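## Task

Press each drive blank marked with a yellow sticker fully home, until it stops and clicks into its latch, and leave every other blank untouched. The rack is loose on the table: it may tilt only a tiny amount (any more fails), and it must finish in its original spot.

## Robot and tools

Robot: two arms, left_arm and right_arm, each with a two-finger gripper and a wrist camera. Cameras are cam_low (fixed, on a stand behind the arms), cam_left_wrist and cam_right_wrist, all 896x504.

Frame: everything uses the scene frame. Origin sits at table-top height halfway between the arms' nominal bases; +x points out over the table, +z up, and left_arm is on the +y side (image left/right need not match). Calibrated bases: left_arm at (-0.015, +0.310, 0) m, right_arm at (+0.044, -0.266, 0) m. end_effector_position (metres) is the point between the finger pads, roughly 1 cm short of the tips; fingers point along the gripper's +z and close along its y. Reported poses may be off by a few centimetres, and a resting gripper can sit a few cm from its command because of friction and weight, so that gap alone does not mean contact.

The 14-number row: one flat list covering both arms: dx, dy, dz, rx, ry, rz, opening for left_arm, then the same seven for right_arm. Each number lies in [-1, 1]. dx, dy, dz, rx, ry, rz are an offset, not a pose: measured from that arm's Hand target as it stood when the action or move began, along scene axes, with rotation taken about the Hand target position. Scale: 1.0 equals 0.6 m for position and 180 degrees for rotation; rx, ry, rz form a single rotation vector. Since offsets restart from the current Hand target on every action or call, sending the same offset twice moves twice. Sending all six pose numbers as 0 re-requests the current Hand target (useful when the gripper stopped short, or to end a press by commanding back past the gripper). The opening is absolute, not an offset: +1 fully open (0.094 m), -1 closed. To keep a gripper unchanged, resend its present opening; a 0 is a real half-open command.

execute_actions(actions, cameras): actions is a list of actions; each action is a table of up to 15 rows (one row per 1/30 s step), and a short table repeats its last row to fill 15 steps. All rows in an action count from the start pose, not from each other. Images appear only when actions is empty or cameras names them (["all"], a list of names, or []).

move(target, speed, blend, opening_speed, grip_force, blocking, cameras): drives each gripper on a straight path toward target, given as one 14-number row or a list of up to 15 rows, every row counted from the same starting Hand targets. speed is path top speed in m/s, 0.002 to 2.9, default 0.25 (rotation capped at twice that in rad/s); one value or one per target. blend (m) rounds corners in a list; 0 means stop at each point. opening_speed is the finger rate per second on the -1..+1 scale, at least 0.2. grip_force is the per-pad limit in newtons, 10 to 50, one value or one per arm, and persists. blocking=false returns early while the move keeps running. A move is capped at 10 s of path. Paths ignore obstacles and the other arm; faster moves lag, stray more and strike harder, and aiming further beyond a contact presses harder. Steer around an arm's own base rather than near it.

wait(seconds 0 to 10) lets time pass holding commands. stop brakes a running move. zoom_image(camera, region=[x0,y0,x1,y1] in pixels, at most 504 by 504) enlarges part of that camera's latest image. read_manual gives licence texts only. finished_scene(scene) ends the current scene, taking its number; it cannot be reversed.

Results: each call reports per-arm end_effector_position and end_effector_quat_wxyz, Hand target (the last command after clipping, base for the next offsets), Joint positions (last value is finger opening in metres), Joint torques, Joint velocities (possibly "within noise"), grip_measured (opening on the command scale, reads slightly wide when empty), grip_effort_nm (gripper motor effort, negative closing; not pad force), and Tool commands. A move adds a "move:" line with the ending (done, off_target, moving, held, fault) and limits such as paced or held. done means within 10 mm and 2 degrees and at rest; it says nothing about touching. Orientation commands are clipped to 40 degrees from the measured one per step.

Cautions: the rack is free-standing, so press blanks gently and slowly, ideally straight along their slide direction and low enough not to topple or shove the rack; check it has not shifted or tilted. Never let the two grippers, wrist cameras or housings meet; a press between arms can end the scene. Avoid hitting fixed or heavy things, slams, very hard or long pushes, dropping anything or knocking items off the table, and strain on a camera cable. Pushing against an unreachable pose or keeping an arm outstretched heats motors: a MOTOR HOT line warns at 75 °C, and at 90 °C the arm folds and stops working.

Each tool is called after "Request:" by a JSON object that holds its "fn" and its "kwargs", one argument or row to a line.

## Session

Request:
{"fn": "execute_actions", "kwargs": {
  "actions": []
}}

Request:
{"fn": "zoom_image", "kwargs": {
  "camera": "cam_low",
  "region": [370, 20, 520, 160]
}}

Scene clock: 0.00 s.
left_arm: end_effector_position=(+0.2171, +0.2911, +0.2868) grip_measured=+1.000 grip_effort_nm=n/a end_effector_quat_wxyz=(+0.425, -0.168, +0.881, -0.123) | right_arm: end_effector_position=(+0.2679, -0.2245, +0.3349) grip_measured=+1.000 grip_effort_nm=n/a end_effector_quat_wxyz=(+0.428, +0.004, +0.843, +0.326)
Joint positions: left_arm=[-0.05 0.743 1.101 -1.011 0.016 -0.459 0.094] | right_arm=[-0.553 0.908 1.256 -1.266 -1.012 -0.18 0.094]
Joint velocities: within noise
Joint torques (N m): no reading
Heat: left arm: 22 °C; right arm: 24 °C.
Hand target: left_arm +0.2164, +0.2922, +0.2908; +0.432, -0.166, +0.878, -0.121 | right_arm +0.2663, -0.2220, +0.3382; +0.432, -0.003, +0.840, +0.329
Tool commands: left_gripper/opening=+1.0 right_gripper/opening=+1.0
camera_calibration:
cam_left_wrist: T_world_to_cam=[[0.177659, -0.916538, 0.358322, 0.124732], [-0.870954, -0.315946, -0.376321, 0.422882], [0.458123, -0.245225, -0.854393, 0.306754], [0, 0, 0, 1]] pos_world=[0.20562, 0.323153, 0.376534]
cam_right_wrist: T_world_to_cam=[[0.27032, -0.772431, -0.574698, -0.05421], [-0.887072, 0.0321833, -0.460508, 0.437121], [0.374206, 0.634283, -0.676502, 0.359426], [0, 0, 0, 1]] pos_world=[0.267912, -0.283919, 0.413295]

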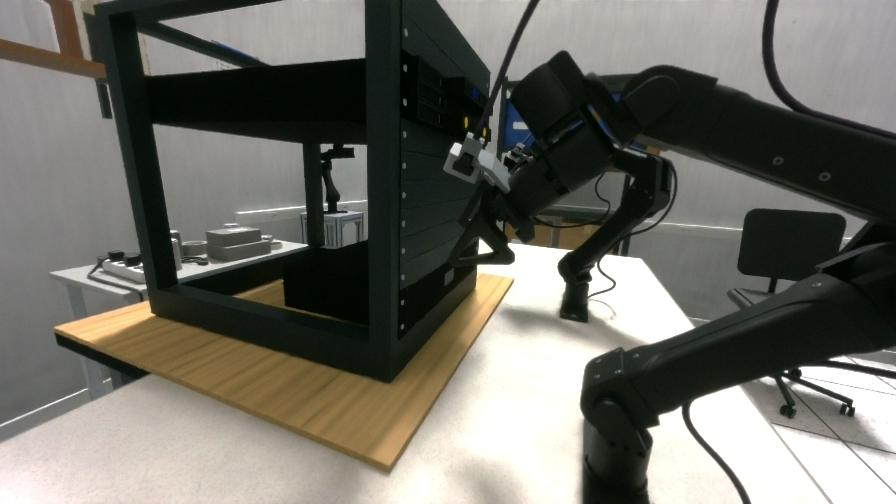

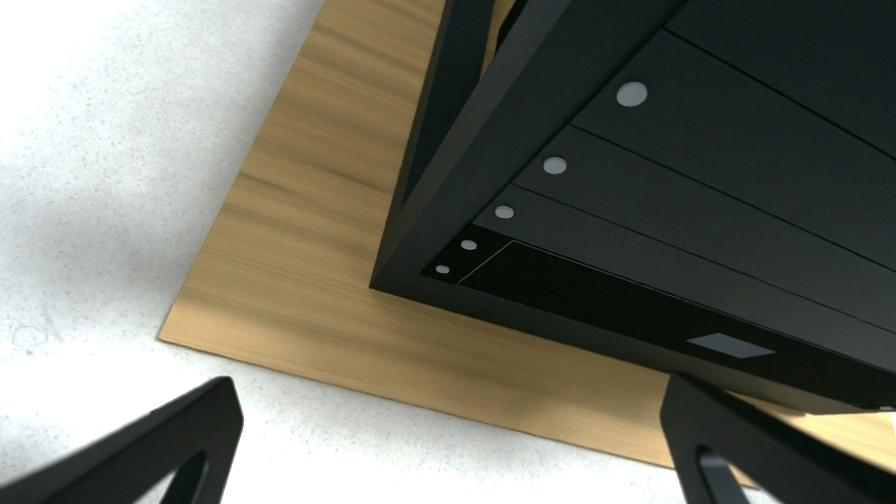

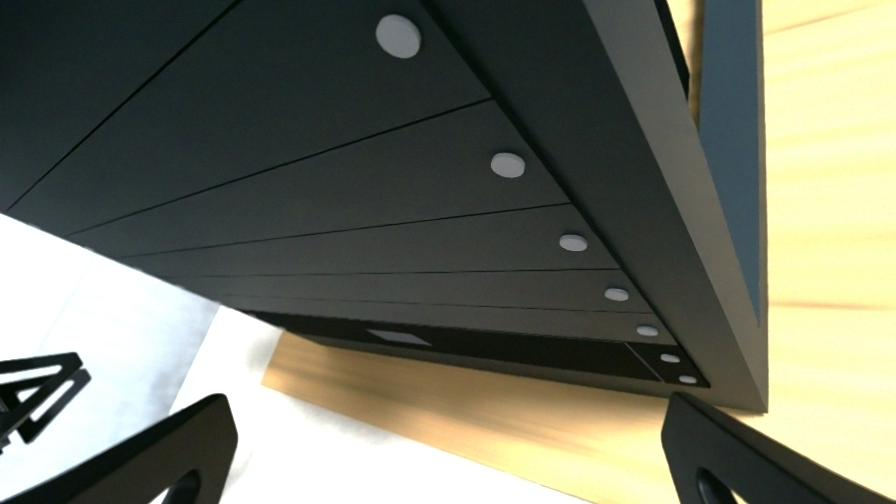

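Scaled by 3.360 from the camera's 896x504 image, which has a finer 1280x720 frame.

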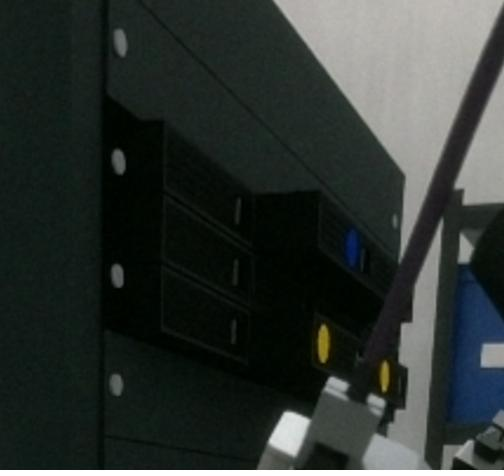

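Request:
{"fn": "move", "kwargs": {
  "target": [-0.027,-0.22,0.274,0.1352,-0.2604,-0.0093,-1,-0.094,0.153,0.195,-0.1392,-0.2433,-0.169,-1],
  "cameras": ["all"]
}}

Scene clock: 6.57 s.
left_arm: end_effector_position=(+0.2000, +0.1627, +0.4522) grip_measured=-0.997 grip_effort_nm=-0.15 end_effector_quat_wxyz=(+0.757, +0.001, +0.654, +0.012) | right_arm: end_effector_position=(+0.2085, -0.1231, +0.4475) grip_measured=-0.997 grip_effort_nm=-0.18 end_effector_quat_wxyz=(+0.707, -0.063, +0.704, +0.019)
Joint positions: left_arm=[-1.314 0.88 0.899 0.575 -1.308 0.595 0] | right_arm=[1.688 0.821 1.156 -0.353 1.564 -0.044 0]
Joint torques (N m): left_arm=[0.62 -0.51 4.6 1.39 0.66 0.07] | right_arm=[-0.9 0.42 6.8 1.62 0.13 0.04]
Heat: left arm: 22 °C; right arm: 25 °C.
Hand target: left_arm +0.2003, +0.1602, +0.4552; +0.766, +0.000, +0.643, +0.000 | right_arm +0.2099, -0.1302, +0.4552; +0.766, +0.000, +0.643, +0.000
Off the commanded pose: left_arm 0.004 m, 2 deg | right_arm 0.011 m, 12 deg.
joint sent to its limit (right arm) — joint 5 (wrist yaw), upper limit. The joint targets are off in orientation, not in position.
move: off_target (right_arm)
camera_calibration:
cam_left_wrist: T_world_to_cam=[[0.00911966, -0.99949, -0.0306093, 0.173957], [-0.301404, 0.0264395, -0.95313, 0.520921], [0.953453, 0.017918, -0.301009, 0.0323339], [0, 0, 0, 1]] pos_world=[0.124592, 0.159516, 0.511563]
cam_right_wrist: T_world_to_cam=[[0.131369, -0.990424, 0.0424599, -0.169143], [-0.422395, -0.0946717, -0.901454, 0.517845], [0.896841, 0.100488, -0.430787, 0.108861], [0, 0, 0, 1]] pos_world=[0.143324, -0.129437, 0.520892]

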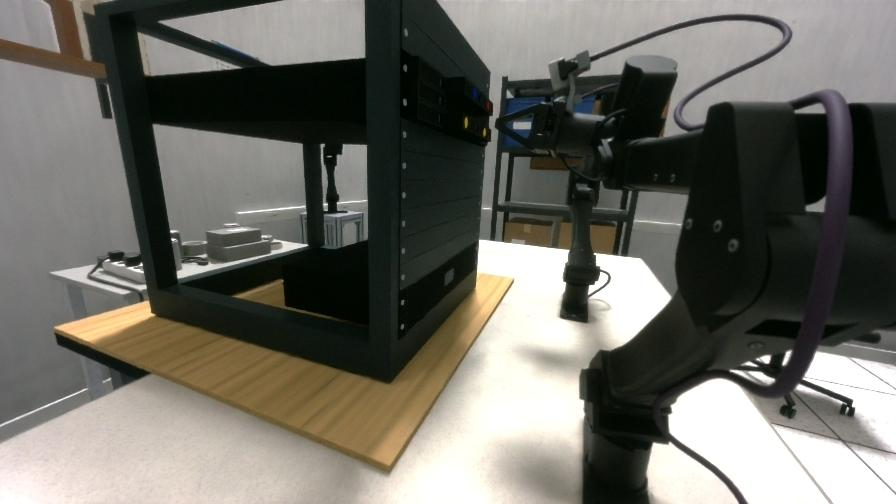

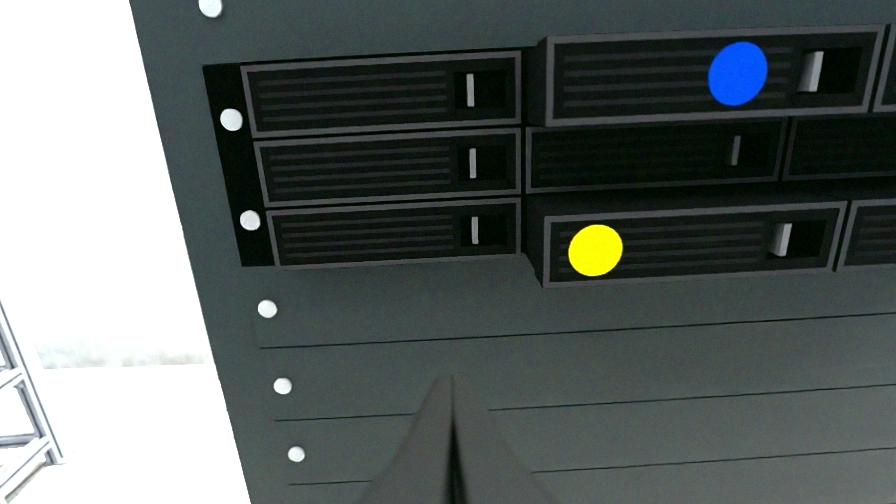

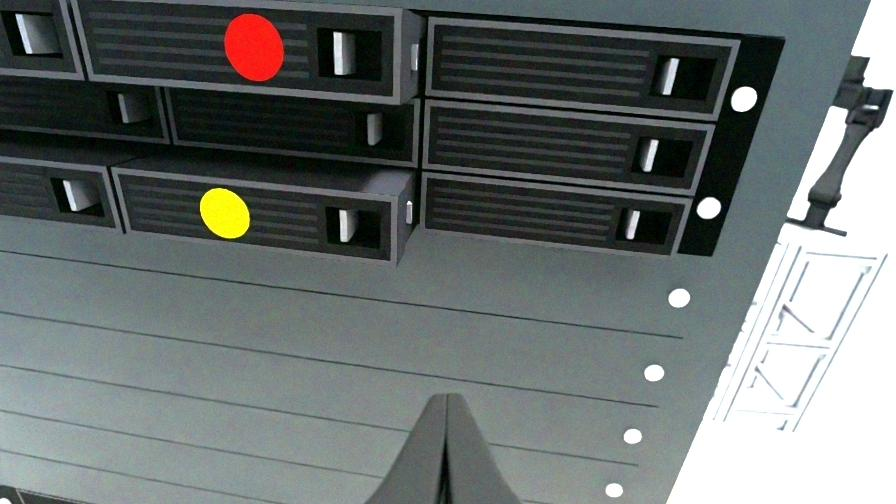

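Request:
{"fn": "move", "kwargs": {
  "target": [0.0745,-0.137,0.03,0,0.049,-0.009,-1,0,0,0,0,0,0,-1],
  "cameras": ["cam_left_wrist"]
}}

Scene clock: 11.23 s.
left_arm: end_effector_position=(+0.2440, +0.0778, +0.4688) grip_measured=-0.997 grip_effort_nm=-0.15 end_effector_quat_wxyz=(+0.717, +0.006, +0.697, -0.005) | right_arm: end_effector_position=(+0.2085, -0.1231, +0.4475) grip_measured=-0.997 grip_effort_nm=-0.18 end_effector_quat_wxyz=(+0.707, -0.063, +0.704, +0.019)
Joint positions: left_arm=[-1.221 1.249 1.369 -0.037 -1.228 0.08 0] | right_arm=[1.688 0.821 1.156 -0.353 1.564 -0.044 0]
Joint torques (N m): left_arm=[0.7 -4.07 7.87 1 0.17 -0.2] | right_arm=[-0.9 0.43 6.78 1.62 0.12 0.04]
Heat: left arm: 22 °C; right arm: 25 °C.
Hand target: left_arm +0.2449, +0.0779, +0.4731; +0.714, +0.009, +0.700, -0.011 | right_arm +0.2099, -0.1302, +0.4552; +0.766, +0.000, +0.643, +0.000
Off the commanded pose: left_arm 0.005 m, 1 deg | right_arm 0.011 m, 12 deg.
joint sent to its limit (right arm) — joint 5 (wrist yaw), upper limit. The joint targets are off in orientation, not in position.
move: off_target (right_arm)
camera_calibration:
cam_left_wrist: T_world_to_cam=[[-0.0242642, -0.999618, -0.0132226, 0.0891771], [-0.410886, 0.0220296, -0.911421, 0.559723], [0.911364, -0.0166819, -0.411263, 0.0615932], [0, 0, 0, 1]] pos_world=[0.176012, 0.0778401, 0.536653]
Images, in order (width x height): cam_left_wrist 896x504.

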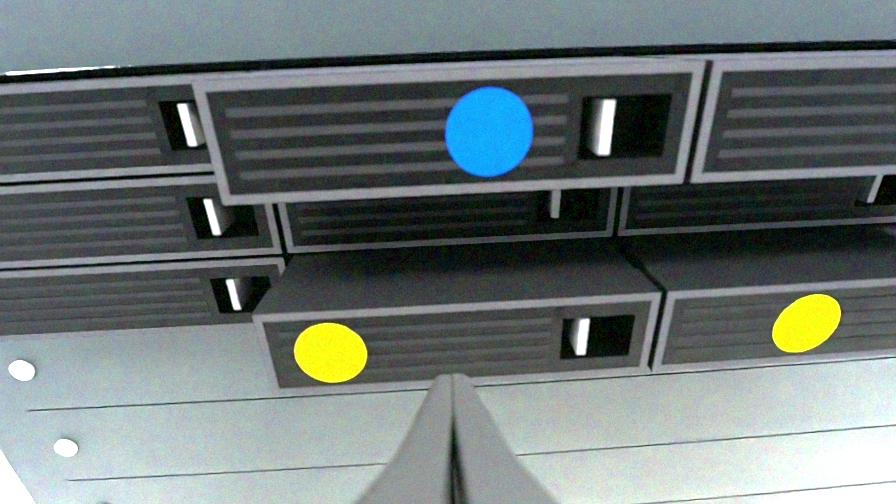

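Request:
{"fn": "move", "kwargs": {
  "target": [0.055,-0.001,0.005,0,0,0,-1,0,0,0,0,0,0,-1],
  "cameras": ["cam_left_wrist"],
  "speed": 0.06
}}

Scene clock: 13.33 s.
left_arm: end_effector_position=(+0.2767, +0.0790, +0.4740) grip_measured=-0.997 grip_effort_nm=-0.15 end_effector_quat_wxyz=(+0.718, +0.004, +0.696, -0.006) | right_arm: end_effector_position=(+0.2085, -0.1231, +0.4475) grip_measured=-0.997 grip_effort_nm=-0.18 end_effector_quat_wxyz=(+0.707, -0.063, +0.704, +0.019)
Joint positions: left_arm=[-1.098 1.297 1.425 -0.059 -1.105 0.058 0] | right_arm=[1.688 0.821 1.156 -0.353 1.564 -0.044 0]
Joint torques (N m): left_arm=[0.53 -4.18 7.95 1.07 0.16 -0.19] | right_arm=[-0.88 0.42 6.76 1.62 0.12 0.04]
Heat: left arm: 22 °C; right arm: 26 °C.
Hand target: left_arm +0.2780, +0.0774, +0.4762; +0.714, +0.009, +0.700, -0.011 | right_arm +0.2099, -0.1302, +0.4552; +0.766, +0.000, +0.643, +0.000
Off the commanded pose: left_arm 0.003 m, 1 deg | right_arm 0.011 m, 12 deg.
joint sent to its limit (right arm) — joint 5 (wrist yaw), upper limit. The joint targets are off in orientation, not in position.
move: off_target (right_arm)
camera_calibration:
cam_left_wrist: T_world_to_cam=[[-0.0236494, -0.999689, -0.00786086, 0.0884981], [-0.407983, 0.0168294, -0.912834, 0.578178], [0.912683, -0.0183808, -0.408254, 0.0322825], [0, 0, 0, 1]] pos_world=[0.208516, 0.0793336, 0.541656]
Images, in order (width x height): cam_left_wrist 896x504.

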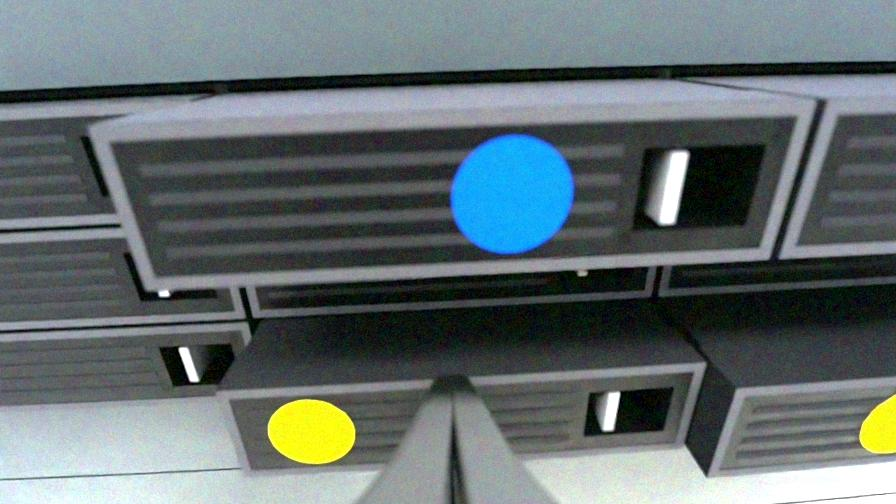

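Request:
{"fn": "move", "kwargs": {
  "target": [
    [-0.013,0,0.0,0,0,0,-1,0,0,0,0,0,0,-1],
    [-0.013,0,-0.01,0,0,0,-1,0,0,0,0,0,0,-1],
    [0.01,0,-0.01,0,0,0,-1,0,0,0,0,0,0,-1]
  ],
  "cameras": ["cam_left_wrist"],
  "speed": 0.06
}}

Scene clock: 15.93 s.
left_arm: end_effector_position=(+0.2819, +0.0819, +0.4740) grip_measured=-0.997 grip_effort_nm=-0.15 end_effector_quat_wxyz=(+0.718, +0.002, +0.696, -0.007) | right_arm: end_effector_position=(+0.2085, -0.1231, +0.4475) grip_measured=-0.997 grip_effort_nm=-0.18 end_effector_quat_wxyz=(+0.707, -0.063, +0.704, +0.019)
Joint positions: left_arm=[-1.075 1.297 1.425 -0.06 -1.084 0.052 0] | right_arm=[1.688 0.821 1.156 -0.353 1.564 -0.044 0]
Joint torques (N m): left_arm=[0.28 -4 6.2 1.29 0.16 -0.21] | right_arm=[-0.88 0.42 6.79 1.62 0.12 0.04]
Heat: left arm: 22 °C; right arm: 26 °C.
Hand target: left_arm +0.2840, +0.0774, +0.4702; +0.714, +0.009, +0.700, -0.011 | right_arm +0.2099, -0.1302, +0.4552; +0.766, +0.000, +0.643, +0.000
Off the commanded pose: left_arm 0.006 m, 1 deg | right_arm 0.011 m, 12 deg.
joint sent to its limit (right arm) — joint 5 (wrist yaw), upper limit. The joint targets are off in orientation, not in position.
move: off_target (right_arm)
camera_calibration:
cam_left_wrist: T_world_to_cam=[[-0.0223465, -0.999743, -0.00374611, 0.0892089], [-0.407451, 0.012529, -0.913141, 0.58062], [0.912953, -0.0188791, -0.407627, 0.0273278], [0, 0, 0, 1]] pos_world=[0.213619, 0.0824274, 0.541661]
Images, in order (width x height): cam_left_wrist 896x504.

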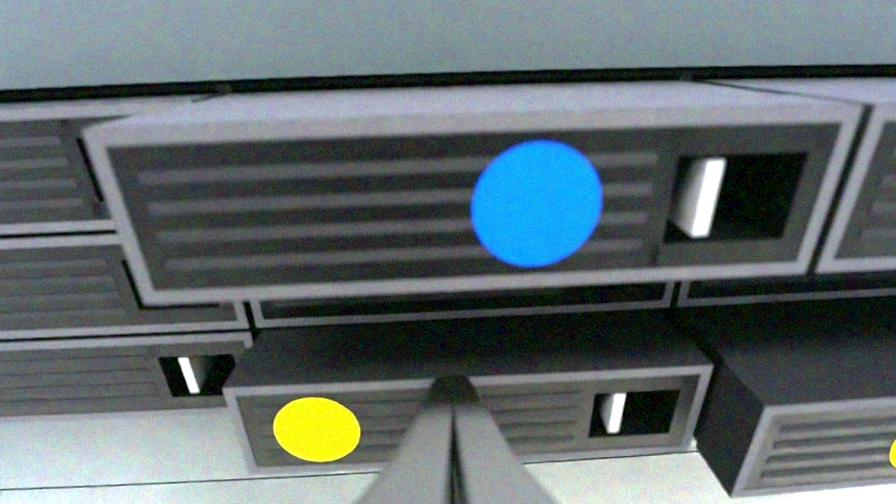

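Request:
{"fn": "move", "kwargs": {
  "target": [-0.035,0,-0.008,0,0,0,-1,0,0,0,0,0,0,-1],
  "cameras": ["cam_left_wrist"],
  "speed": 0.1
}}

Scene clock: 17.57 s.
left_arm: end_effector_position=(+0.2665, +0.0715, +0.4651) grip_measured=-0.997 grip_effort_nm=-0.16 end_effector_quat_wxyz=(+0.714, +0.014, +0.700, -0.008) | right_arm: end_effector_position=(+0.2085, -0.1231, +0.4475) grip_measured=-0.997 grip_effort_nm=-0.18 end_effector_quat_wxyz=(+0.707, -0.063, +0.704, +0.019)
Joint positions: left_arm=[-1.141 1.288 1.396 -0.06 -1.131 0.052 0] | right_arm=[1.688 0.821 1.156 -0.353 1.564 -0.044 0]
Joint torques (N m): left_arm=[-0.53 -6.46 4.88 1.4 -0.16 -0.12] | right_arm=[-0.9 0.42 6.79 1.62 0.13 0.04]
Heat: left arm: 23 °C; right arm: 26 °C.
Hand target: left_arm +0.2629, +0.0775, +0.4655; +0.714, +0.009, +0.700, -0.011 | right_arm +0.2099, -0.1302, +0.4552; +0.766, +0.000, +0.643, +0.000
Off the commanded pose: left_arm 0.007 m, 1 deg | right_arm 0.011 m, 12 deg.
joint sent to its limit (right arm) — joint 5 (wrist yaw), upper limit. The joint targets are off in orientation, not in position.
move: off_target (right_arm)
camera_calibration:
cam_left_wrist: T_world_to_cam=[[-0.0413442, -0.998934, -0.0205257, 0.091279], [-0.417141, 0.0359247, -0.908132, 0.564988], [0.907901, -0.0289839, -0.418181, 0.0444691], [0, 0, 0, 1]] pos_world=[0.19908, 0.0721736, 0.533553]
Images, in order (width x height): cam_left_wrist 896x504.

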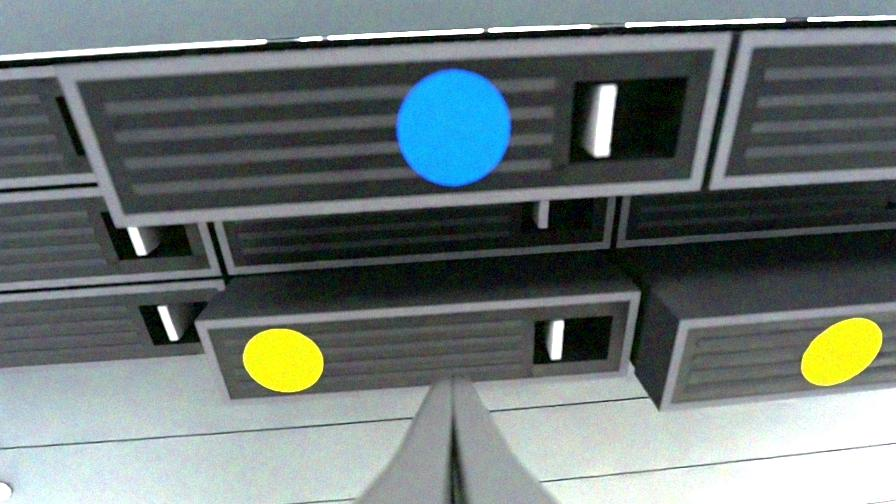

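Request:
{"fn": "move", "kwargs": {
  "target": [
    [0.0,0.004,0.012,0,0,0,-1,0,0,0,0,0,0,-1],
    [0.04,0.003,0.009,0,0,0,-1,0,0,0,0,0,0,-1]
  ],
  "cameras": ["cam_left_wrist"],
  "speed": 0.06
}}

Scene clock: 19.97 s.
left_arm: end_effector_position=(+0.2860, +0.0810, +0.4658) grip_measured=-0.997 grip_effort_nm=-0.15 end_effector_quat_wxyz=(+0.715, +0.009, +0.699, -0.001) | right_arm: end_effector_position=(+0.2085, -0.1231, +0.4475) grip_measured=-0.997 grip_effort_nm=-0.18 end_effector_quat_wxyz=(+0.707, -0.063, +0.704, +0.019)
Joint positions: left_arm=[-1.062 1.299 1.405 -0.06 -1.07 0.052 0] | right_arm=[1.688 0.821 1.156 -0.353 1.564 -0.044 0]
Joint torques (N m): left_arm=[0.4 -4.23 8.12 1.28 0.14 -0.18] | right_arm=[-0.88 0.42 6.79 1.62 0.13 0.03]
Heat: left arm: 23 °C; right arm: 26 °C.
Hand target: left_arm +0.2869, +0.0792, +0.4709; +0.714, +0.009, +0.700, -0.011 | right_arm +0.2099, -0.1302, +0.4552; +0.766, +0.000, +0.643, +0.000
Off the commanded pose: left_arm 0.005 m, 1 deg | right_arm 0.011 m, 12 deg.
joint sent to its limit (right arm) — joint 5 (wrist yaw), upper limit. The joint targets are off in orientation, not in position.
move: off_target (right_arm)
camera_calibration:
cam_left_wrist: T_world_to_cam=[[-0.023236, -0.999462, -0.023158, 0.0976482], [-0.416003, 0.0307298, -0.908844, 0.573757], [0.909066, -0.011484, -0.416494, 0.0248014], [0, 0, 0, 1]] pos_world=[0.218408, 0.080249, 0.534047]
Images, in order (width x height): cam_left_wrist 896x504.

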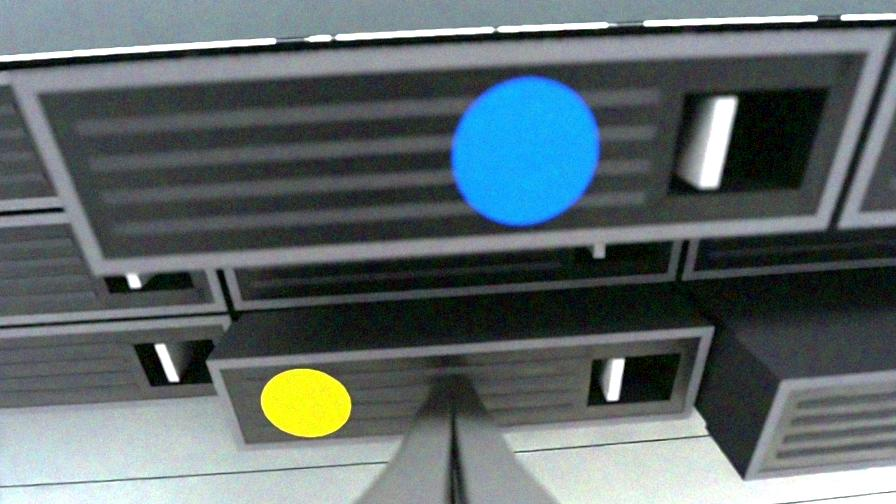

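Request:
{"fn": "move", "kwargs": {
  "target": [0.022,0,0.004,0,0,0,-1,0,0,0,0,0,0,-1],
  "cameras": ["cam_left_wrist"],
  "speed": 0.05
}}

Scene clock: 22.10 s.
left_arm: end_effector_position=(+0.2982, +0.0804, +0.4699) grip_measured=-0.997 grip_effort_nm=-0.15 end_effector_quat_wxyz=(+0.716, +0.008, +0.698, -0.004) | right_arm: end_effector_position=(+0.2085, -0.1231, +0.4475) grip_measured=-0.997 grip_effort_nm=-0.18 end_effector_quat_wxyz=(+0.707, -0.063, +0.704, +0.019)
Joint positions: left_arm=[-1.021 1.324 1.436 -0.06 -1.025 0.049 0] | right_arm=[1.688 0.821 1.156 -0.353 1.564 -0.044 0]
Joint torques (N m): left_arm=[0.7 -4.4 8.06 1.24 0.15 -0.19] | right_arm=[-0.91 0.43 6.79 1.61 0.13 0.04]
Heat: left arm: 23 °C; right arm: 26 °C.
Hand target: left_arm +0.3002, +0.0792, +0.4732; +0.714, +0.009, +0.700, -0.011 | right_arm +0.2099, -0.1302, +0.4552; +0.766, +0.000, +0.643, +0.000
Off the commanded pose: left_arm 0.004 m, 1 deg | right_arm 0.011 m, 12 deg.
joint sent to its limit (right arm) — joint 5 (wrist yaw), upper limit. The joint targets are off in orientation, not in position.
move: off_target (right_arm)
camera_calibration:
cam_left_wrist: T_world_to_cam=[[-0.0264756, -0.999512, -0.0165896, 0.095328], [-0.411883, 0.0260285, -0.910865, 0.582677], [0.910852, -0.0172827, -0.412371, 0.0134063], [0, 0, 0, 1]] pos_world=[0.230308, 0.080347, 0.53785]
Images, in order (width x height): cam_left_wrist 896x504.

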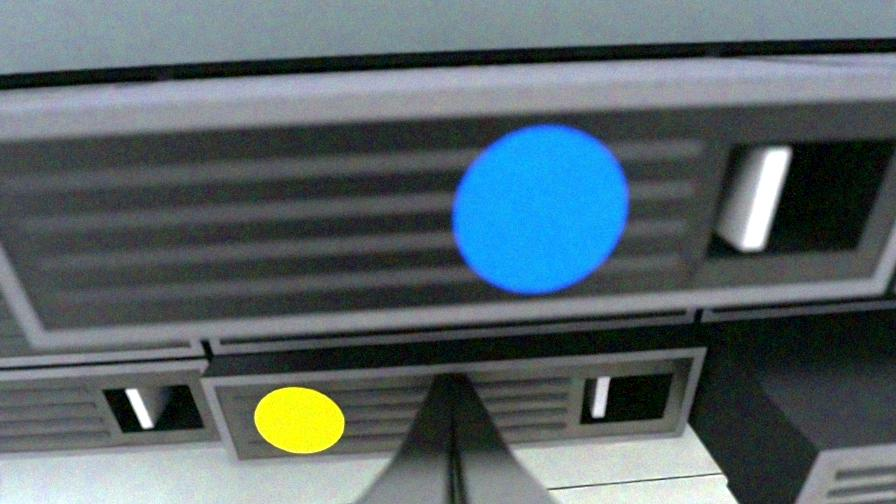

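Request:
{"fn": "move", "kwargs": {
  "target": [0.02,0,0.0,0,0,0,-1,0,0,0,0,0,0,-1],
  "cameras": ["cam_left_wrist","cam_low"],
  "speed": 0.04
}}

Scene clock: 23.70 s.
left_arm: end_effector_position=(+0.3054, +0.0806, +0.4710) grip_measured=-0.997 grip_effort_nm=-0.15 end_effector_quat_wxyz=(+0.717, +0.008, +0.697, -0.005) | right_arm: end_effector_position=(+0.2085, -0.1231, +0.4475) grip_measured=-0.997 grip_effort_nm=-0.18 end_effector_quat_wxyz=(+0.707, -0.063, +0.704, +0.019)
Joint positions: left_arm=[-0.996 1.337 1.45 -0.062 -0.999 0.046 0] | right_arm=[1.688 0.821 1.156 -0.353 1.564 -0.044 0]
Joint torques (N m): left_arm=[2.14 -3.86 8.28 1.33 0.26 -0.18] | right_arm=[-0.9 0.42 6.76 1.62 0.12 0.04]
Heat: left arm: 23 °C; right arm: 27 °C.
Hand target: left_arm +0.3121, +0.0792, +0.4733; +0.714, +0.009, +0.700, -0.011 | right_arm +0.2099, -0.1302, +0.4552; +0.766, +0.000, +0.643, +0.000
Off the commanded pose: left_arm 0.007 m, 1 deg | right_arm 0.011 m, 12 deg.
joint sent to its limit (right arm) — joint 5 (wrist yaw), upper limit. The joint targets are off in orientation, not in position.
move: off_target (right_arm)
camera_calibration:
cam_left_wrist: T_world_to_cam=[[-0.0282288, -0.99949, -0.0149345, 0.0954601], [-0.411155, 0.0252278, -0.911216, 0.586716], [0.911128, -0.0195821, -0.411658, 0.00704642], [0, 0, 0, 1]] pos_world=[0.237506, 0.0807478, 0.538951]
Images, in order (width x height): cam_low 896x504, cam_left_wrist 896x504.

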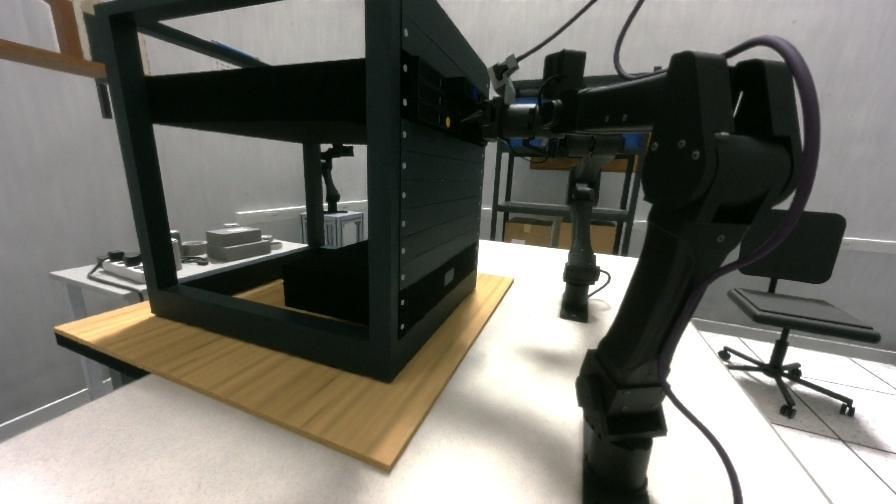

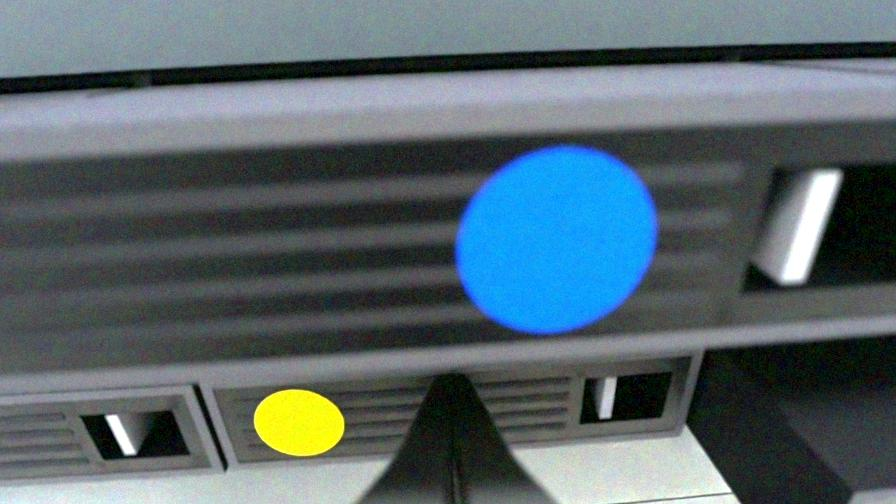

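Request:
{"fn": "move", "kwargs": {
  "target": [0.018,0,-0.003,0,0,0,-1,0,0,0,0,0,0,-1],
  "cameras": ["cam_left_wrist"],
  "speed": 0.04
}}

Request:
{"fn": "move", "kwargs": {
  "target": [0.013,0,-0.002,0,0,0,-1,0,0,0,0,0,0,-1],
  "cameras": ["cam_left_wrist"],
  "speed": 0.04
}}

Scene clock: 25.53 s.
left_arm: end_effector_position=(+0.3063, +0.0804, +0.4707) grip_measured=-0.997 grip_effort_nm=-0.16 end_effector_quat_wxyz=(+0.715, +0.011, +0.699, -0.006) | right_arm: end_effector_position=(+0.2085, -0.1231, +0.4475) grip_measured=-0.997 grip_effort_nm=-0.18 end_effector_quat_wxyz=(+0.707, -0.063, +0.704, +0.019)
Joint positions: left_arm=[-0.992 1.337 1.454 -0.074 -0.989 0.043 0] | right_arm=[1.688 0.821 1.156 -0.353 1.564 -0.044 0]
Joint torques (N m): left_arm=[4.86 -2.52 8.24 1.54 0.53 -0.17] | right_arm=[-0.91 0.43 6.79 1.62 0.13 0.04]
Heat: left arm: 23 °C; right arm: 27 °C.
Hand target: left_arm +0.3229, +0.0792, +0.4715; +0.714, +0.009, +0.700, -0.011 | right_arm +0.2099, -0.1302, +0.4552; +0.766, +0.000, +0.643, +0.000
Off the commanded pose: left_arm 0.017 m, 1 deg | right_arm 0.011 m, 12 deg.
joint sent to its limit (right arm) — joint 5 (wrist yaw), upper limit. The joint targets are off in orientation, not in position.
move: off_target (left_arm, right_arm)
camera_calibration:
cam_left_wrist: T_world_to_cam=[[-0.0344983, -0.999228, -0.0188024, 0.0990636], [-0.4145, 0.0314247, -0.909507, 0.586538], [0.909395, -0.0235828, -0.415264, 0.00873617], [0, 0, 0, 1]] pos_world=[0.238593, 0.0807613, 0.538951]
Images, in order (width x height): cam_left_wrist 896x504.

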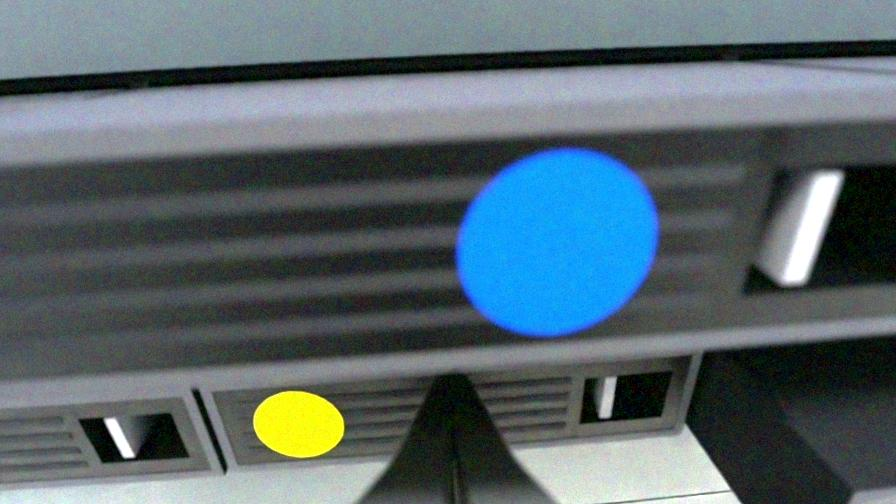

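Scene clock: 26.53 s.
left_arm: end_effector_position=(+0.3069, +0.0804, +0.4705) grip_measured=-0.997 grip_effort_nm=-0.15 end_effector_quat_wxyz=(+0.715, +0.012, +0.699, -0.007) | right_arm: end_effector_position=(+0.2085, -0.1231, +0.4475) grip_measured=-0.997 grip_effort_nm=-0.18 end_effector_quat_wxyz=(+0.707, -0.063, +0.704, +0.019)
Joint positions: left_arm=[-0.989 1.337 1.454 -0.076 -0.984 0.041 0] | right_arm=[1.688 0.821 1.156 -0.353 1.564 -0.044 0]
Joint torques (N m): left_arm=[6.87 -1.66 8.43 1.64 0.71 -0.2] | right_arm=[-0.88 0.4 6.78 1.62 0.12 0.04]
Heat: left arm: 23 °C; right arm: 27 °C.
Hand target: left_arm +0.3307, +0.0792, +0.4703; +0.714, +0.009, +0.700, -0.011 | right_arm +0.2099, -0.1302, +0.4552; +0.766, +0.000, +0.643, +0.000
Off the commanded pose: left_arm 0.024 m, 1 deg | right_arm 0.011 m, 12 deg.
joint sent to its limit (right arm) — joint 5 (wrist yaw), upper limit. The joint targets are off in orientation, not in position.
move: off_target (left_arm, right_arm)
camera_calibration:
cam_left_wrist: T_world_to_cam=[[-0.0364401, -0.999162, -0.0186657, 0.0995722], [-0.415072, 0.0321234, -0.909221, 0.58657], [0.909058, -0.0253845, -0.415895, 0.00858901], [0, 0, 0, 1]] pos_world=[0.239289, 0.0808641, 0.538752]
Images, in order (width x height): cam_left_wrist 896x504.

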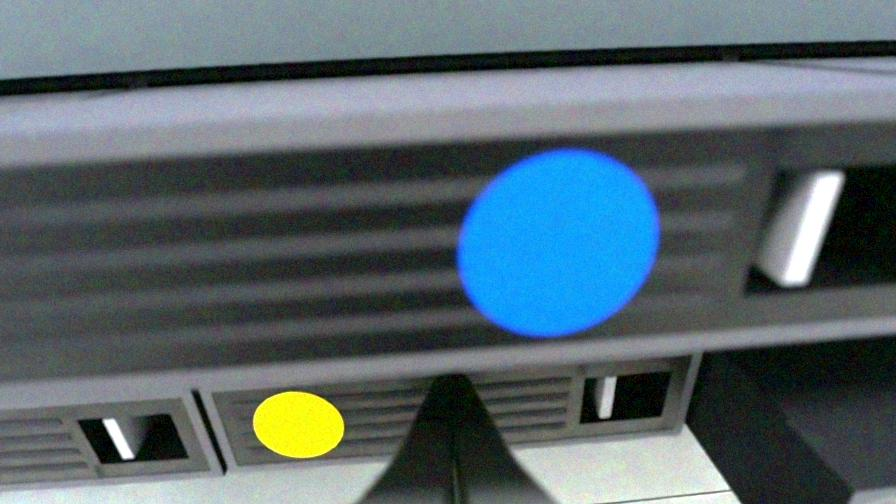

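Request:
{"fn": "move", "kwargs": {
  "target": [
    [-0.16,0.0,0.003,0,0,0,-1,0,0,0,0,0,0,-1],
    [-0.18,0.2,0.003,0,0,0,-1,0,0,0,0,0,0,-1]
  ],
  "blend": [0.01,0],
  "speed": 0.15,
  "cameras": ["cam_left_wrist"]
}}

Request:
{"fn": "move", "kwargs": {
  "target": [0,0,0,0,0,0,-1,0.0585,0.145,0.028,0,0.055,-0.009,-1],
  "cameras": ["cam_right_wrist"]
}}

Scene clock: 29.83 s.
left_arm: end_effector_position=(+0.2219, +0.2012, +0.4787) grip_measured=-0.997 grip_effort_nm=-0.15 end_effector_quat_wxyz=(+0.721, -0.003, +0.693, -0.014) | right_arm: end_effector_position=(+0.2085, -0.1231, +0.4475) grip_measured=-0.997 grip_effort_nm=-0.18 end_effector_quat_wxyz=(+0.707, -0.063, +0.704, +0.019)
Joint positions: left_arm=[-1.065 0.852 1.239 -0.303 -1.071 0.051 0] | right_arm=[1.688 0.821 1.156 -0.353 1.564 -0.044 0]
Joint torques (N m): left_arm=[0.65 0.44 5.01 1.08 0.18 -0.17] | right_arm=[-0.91 0.42 6.79 1.61 0.12 0.04]
Heat: left arm: 23 °C; right arm: 27 °C.
Hand target: left_arm +0.2227, +0.1991, +0.4720; +0.714, +0.009, +0.700, -0.011 | right_arm +0.2099, -0.1302, +0.4552; +0.766, +0.000, +0.643, +0.000
Off the commanded pose: left_arm 0.007 m, 2 deg | right_arm 0.011 m, 12 deg.
joint sent to its limit (right arm) — joint 5 (wrist yaw), upper limit. The joint targets are off in orientation, not in position.
move: off_target (right_arm)
camera_calibration:
cam_left_wrist: T_world_to_cam=[[-0.024323, -0.99963, 0.0122089, 0.200001], [-0.399575, -0.00147356, -0.916699, 0.561702], [0.916378, -0.0271753, -0.399391, 0.0831335], [0, 0, 0, 1]] pos_world=[0.153125, 0.203014, 0.545672]
Images, in order (width x height): cam_left_wrist 896x504.

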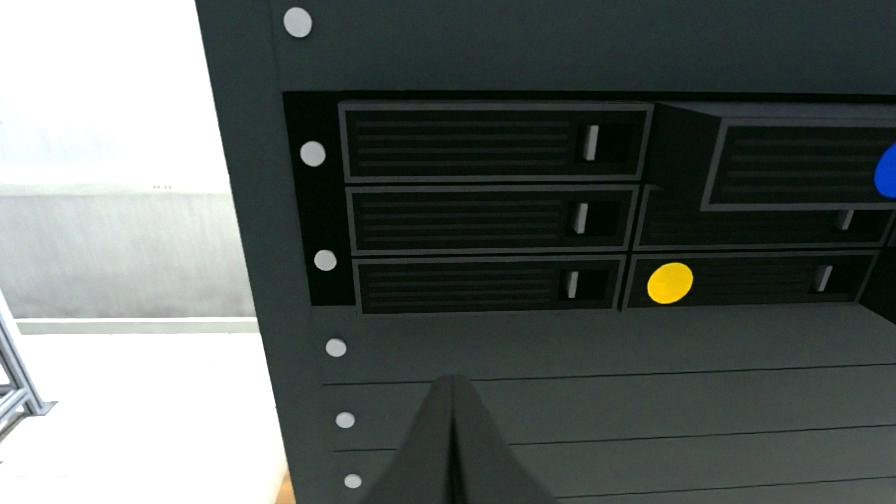

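Scene clock: 31.27 s.
left_arm: end_effector_position=(+0.2219, +0.2012, +0.4787) grip_measured=-0.997 grip_effort_nm=-0.16 end_effector_quat_wxyz=(+0.721, -0.003, +0.693, -0.014) | right_arm: end_effector_position=(+0.2432, -0.0373, +0.4609) grip_measured=-0.997 grip_effort_nm=-0.18 end_effector_quat_wxyz=(+0.704, -0.018, +0.709, -0.036)
Joint positions: left_arm=[-1.065 0.852 1.239 -0.303 -1.071 0.051 0] | right_arm=[1.492 1.232 1.401 -0.255 1.51 0.009 0]
Joint torques (N m): left_arm=[0.62 0.42 5.01 1.08 0.19 -0.16] | right_arm=[-0.94 -4.9 7.12 1.78 -0.05 0.09]
Heat: left arm: 23 °C; right arm: 27 °C.
Hand target: left_arm +0.2227, +0.1991, +0.4720; +0.714, +0.009, +0.700, -0.011 | right_arm +0.2450, -0.0433, +0.4720; +0.708, +0.009, +0.706, -0.011
Off the commanded pose: left_arm 0.007 m, 2 deg | right_arm 0.013 m, 4 deg.
move: off_target (right_arm)
camera_calibration:
cam_right_wrist: T_world_to_cam=[[-0.0100287, -0.998323, 0.0570121, -0.0619265], [-0.436387, -0.0469297, -0.898534, 0.556483], [0.899703, -0.0338905, -0.435184, 0.0711755], [0, 0, 0, 1]] pos_world=[0.178184, -0.0332949, 0.534524]
Images, in order (width x height): cam_right_wrist 896x504.

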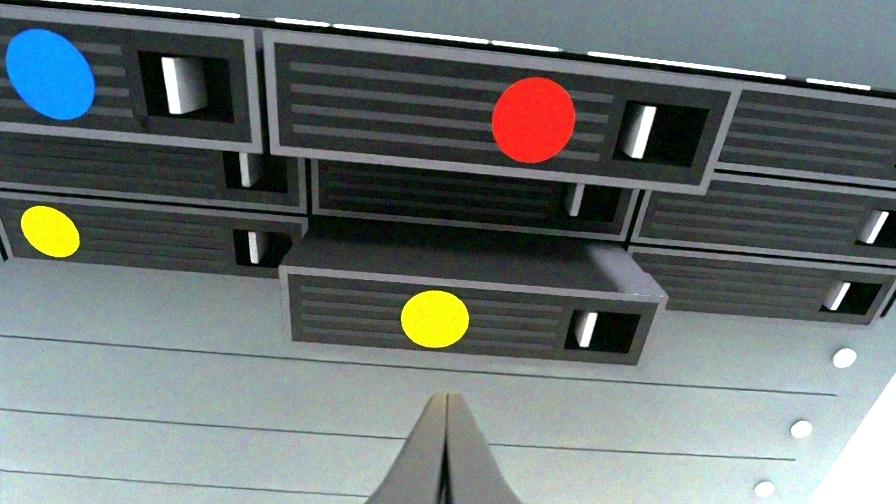

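Request:
{"fn": "move", "kwargs": {
  "target": [0,0,0,0,0,0,-1,0.037,-0.003,0.007,0,0,0,-1],
  "cameras": ["cam_right_wrist"],
  "speed": 0.08
}}

Scene clock: 33.57 s.
left_arm: end_effector_position=(+0.2219, +0.2012, +0.4787) grip_measured=-0.997 grip_effort_nm=-0.15 end_effector_quat_wxyz=(+0.721, -0.003, +0.693, -0.014) | right_arm: end_effector_position=(+0.2657, -0.0413, +0.4660) grip_measured=-0.997 grip_effort_nm=-0.18 end_effector_quat_wxyz=(+0.704, -0.010, +0.710, -0.028)
Joint positions: left_arm=[-1.065 0.852 1.239 -0.303 -1.071 0.051 0] | right_arm=[1.394 1.232 1.413 -0.231 1.412 -0.005 0]
Joint torques (N m): left_arm=[0.65 0.44 5 1.06 0.18 -0.18] | right_arm=[-0.83 -4.3 7.04 1.88 -0.08 -0.09]
Heat: left arm: 23 °C; right arm: 27 °C.
Hand target: left_arm +0.2227, +0.1991, +0.4720; +0.714, +0.009, +0.700, -0.011 | right_arm +0.2671, -0.0450, +0.4762; +0.708, +0.009, +0.706, -0.010
Off the commanded pose: left_arm 0.007 m, 2 deg | right_arm 0.011 m, 3 deg.
move: off_target (right_arm)
camera_calibration:
cam_right_wrist: T_world_to_cam=[[-0.00995878, -0.999397, 0.0332711, -0.055055], [-0.438215, -0.0255456, -0.898507, 0.571993], [0.898815, -0.0235279, -0.437697, 0.0548741], [0, 0, 0, 1]] pos_world=[0.200786, -0.0391188, 0.539789]
Images, in order (width x height): cam_right_wrist 896x504.

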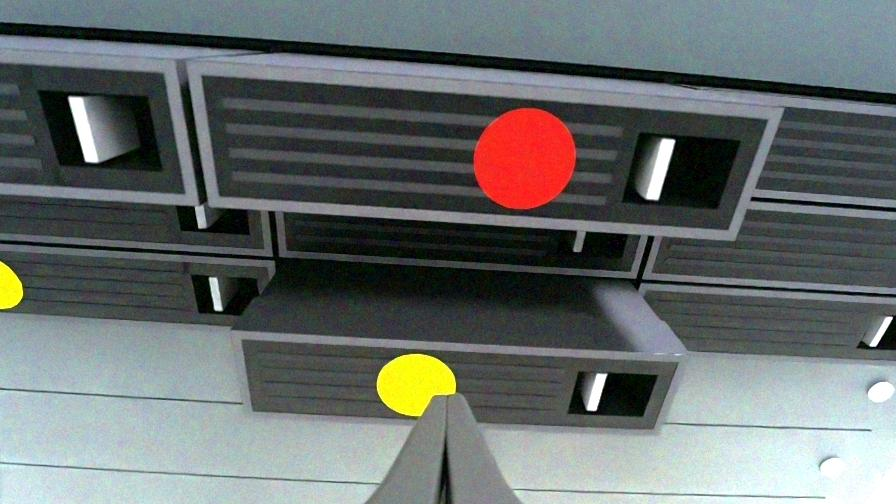

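Request:
{"fn": "move", "kwargs": {
  "target": [0,0,0,0,0,0,-1,0.04,-0.003,0.002,0,0,0,-1],
  "cameras": ["cam_right_wrist"],
  "speed": 0.06
}}

Scene clock: 35.27 s.
left_arm: end_effector_position=(+0.2219, +0.2012, +0.4787) grip_measured=-0.997 grip_effort_nm=-0.16 end_effector_quat_wxyz=(+0.721, -0.003, +0.693, -0.014) | right_arm: end_effector_position=(+0.2890, -0.0465, +0.4675) grip_measured=-0.997 grip_effort_nm=-0.18 end_effector_quat_wxyz=(+0.703, -0.007, +0.711, -0.026)
Joint positions: left_arm=[-1.065 0.852 1.239 -0.303 -1.071 0.051 0] | right_arm=[1.291 1.236 1.422 -0.228 1.311 -0.007 0]
Joint torques (N m): left_arm=[0.61 0.4 5.03 1.07 0.19 -0.17] | right_arm=[-0.77 -3.49 7.41 1.96 -0.09 -0.08]
Heat: left arm: 23 °C; right arm: 27 °C.
Hand target: left_arm +0.2227, +0.1991, +0.4720; +0.714, +0.009, +0.700, -0.011 | right_arm +0.2911, -0.0467, +0.4774; +0.708, +0.009, +0.706, -0.011
Off the commanded pose: left_arm 0.007 m, 2 deg | right_arm 0.010 m, 3 deg.
move: off_target (right_arm)
camera_calibration:
cam_right_wrist: T_world_to_cam=[[-0.0113799, -0.999599, 0.0259295, -0.0561924], [-0.44058, -0.018266, -0.897528, 0.584038], [0.897641, -0.0216377, -0.440195, 0.0359716], [0, 0, 0, 1]] pos_world=[0.224386, -0.0447235, 0.541482]
Images, in order (width x height): cam_right_wrist 896x504.

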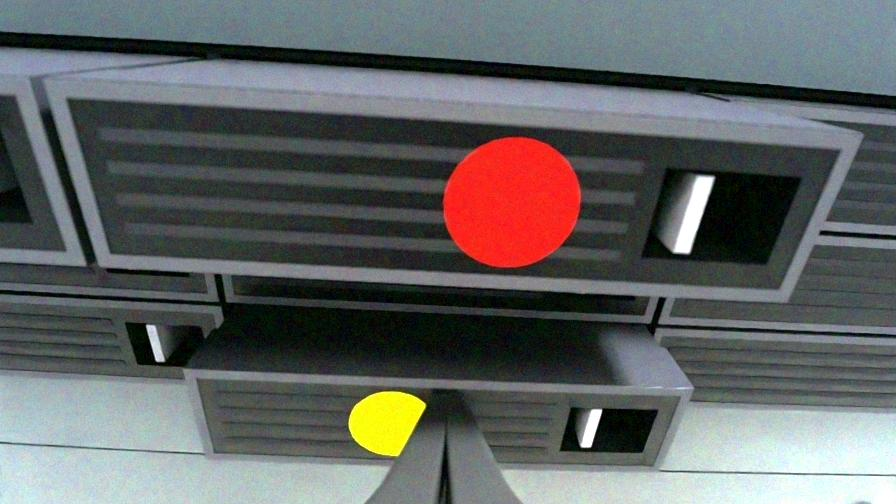

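Request:
{"fn": "move", "kwargs": {
  "target": [0,0,0,0,0,0,-1,0.035,-0.001,0.002,0,0,0,-1],
  "cameras": ["cam_right_wrist"],
  "speed": 0.05
}}

Request:
{"fn": "move", "kwargs": {
  "target": [0,0,0,0,0,0,-1,0.03,-0.001,0,0,0,0,-1],
  "cameras": ["cam_right_wrist"],
  "speed": 0.04
}}

Scene clock: 37.13 s.
left_arm: end_effector_position=(+0.2219, +0.2012, +0.4787) grip_measured=-0.997 grip_effort_nm=-0.15 end_effector_quat_wxyz=(+0.721, -0.003, +0.693, -0.014) | right_arm: end_effector_position=(+0.3094, -0.0472, +0.4683) grip_measured=-0.997 grip_effort_nm=-0.18 end_effector_quat_wxyz=(+0.702, -0.008, +0.712, -0.026)
Joint positions: left_arm=[-1.065 0.852 1.239 -0.303 -1.071 0.051 0] | right_arm=[1.208 1.257 1.442 -0.226 1.226 -0.008 0]
Joint torques (N m): left_arm=[0.65 0.46 5.03 1.09 0.19 -0.18] | right_arm=[-0.92 -3.66 7.49 2.04 -0.1 -0.07]
Heat: left arm: 23 °C; right arm: 28 °C.
Hand target: left_arm +0.2227, +0.1991, +0.4720; +0.714, +0.009, +0.700, -0.011 | right_arm +0.3121, -0.0474, +0.4786; +0.708, +0.009, +0.706, -0.011
Off the commanded pose: left_arm 0.007 m, 2 deg | right_arm 0.011 m, 3 deg.
move: off_target (right_arm)
camera_calibration:
cam_right_wrist: T_world_to_cam=[[-0.010141, -0.999591, 0.0267471, -0.0574317], [-0.443679, -0.0194733, -0.895974, 0.593869], [0.896128, -0.0209532, -0.4433, 0.01999], [0, 0, 0, 1]] pos_world=[0.244992, -0.0454247, 0.542489]
Images, in order (width x height): cam_right_wrist 896x504.

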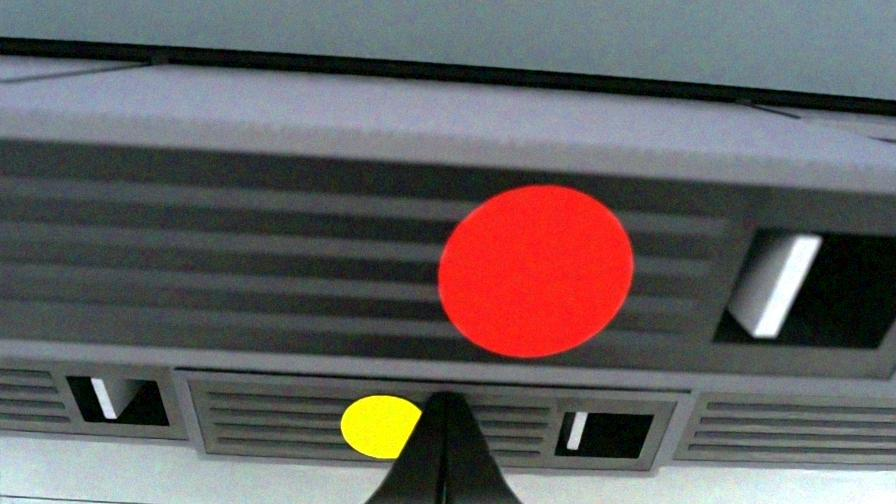

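Scene clock: 38.13 s.
left_arm: end_effector_position=(+0.2219, +0.2012, +0.4787) grip_measured=-0.997 grip_effort_nm=-0.15 end_effector_quat_wxyz=(+0.721, -0.003, +0.693, -0.014) | right_arm: end_effector_position=(+0.3145, -0.0473, +0.4688) grip_measured=-0.997 grip_effort_nm=-0.18 end_effector_quat_wxyz=(+0.702, -0.008, +0.712, -0.024)
Joint positions: left_arm=[-1.065 0.852 1.239 -0.303 -1.071 0.051 0] | right_arm=[1.188 1.262 1.447 -0.225 1.202 -0.008 0]
Joint torques (N m): left_arm=[0.64 0.46 5 1.08 0.18 -0.17] | right_arm=[-5.55 -2.51 7.95 2.14 -0.43 -0.08]
Heat: left arm: 23 °C; right arm: 28 °C.
Hand target: left_arm +0.2227, +0.1991, +0.4720; +0.714, +0.009, +0.700, -0.011 | right_arm +0.3302, -0.0480, +0.4786; +0.708, +0.009, +0.706, -0.011
Off the commanded pose: left_arm 0.007 m, 2 deg | right_arm 0.018 m, 3 deg.
move: off_target (right_arm)
camera_calibration:
cam_right_wrist: T_world_to_cam=[[-0.00616817, -0.999678, 0.0246187, -0.0577437], [-0.443759, -0.0193258, -0.895938, 0.596577], [0.896125, -0.0164511, -0.443497, 0.0159378], [0, 0, 0, 1]] pos_world=[0.250098, -0.0459336, 0.542986]
Images, in order (width x height): cam_right_wrist 896x504.

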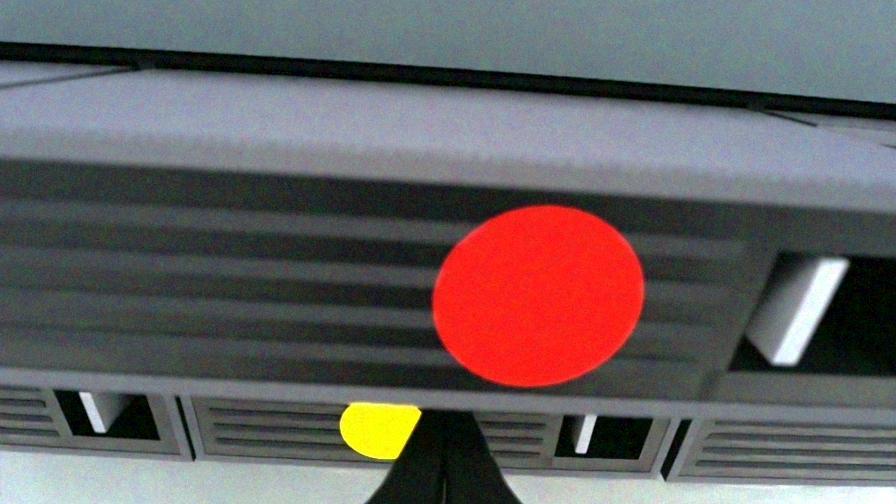

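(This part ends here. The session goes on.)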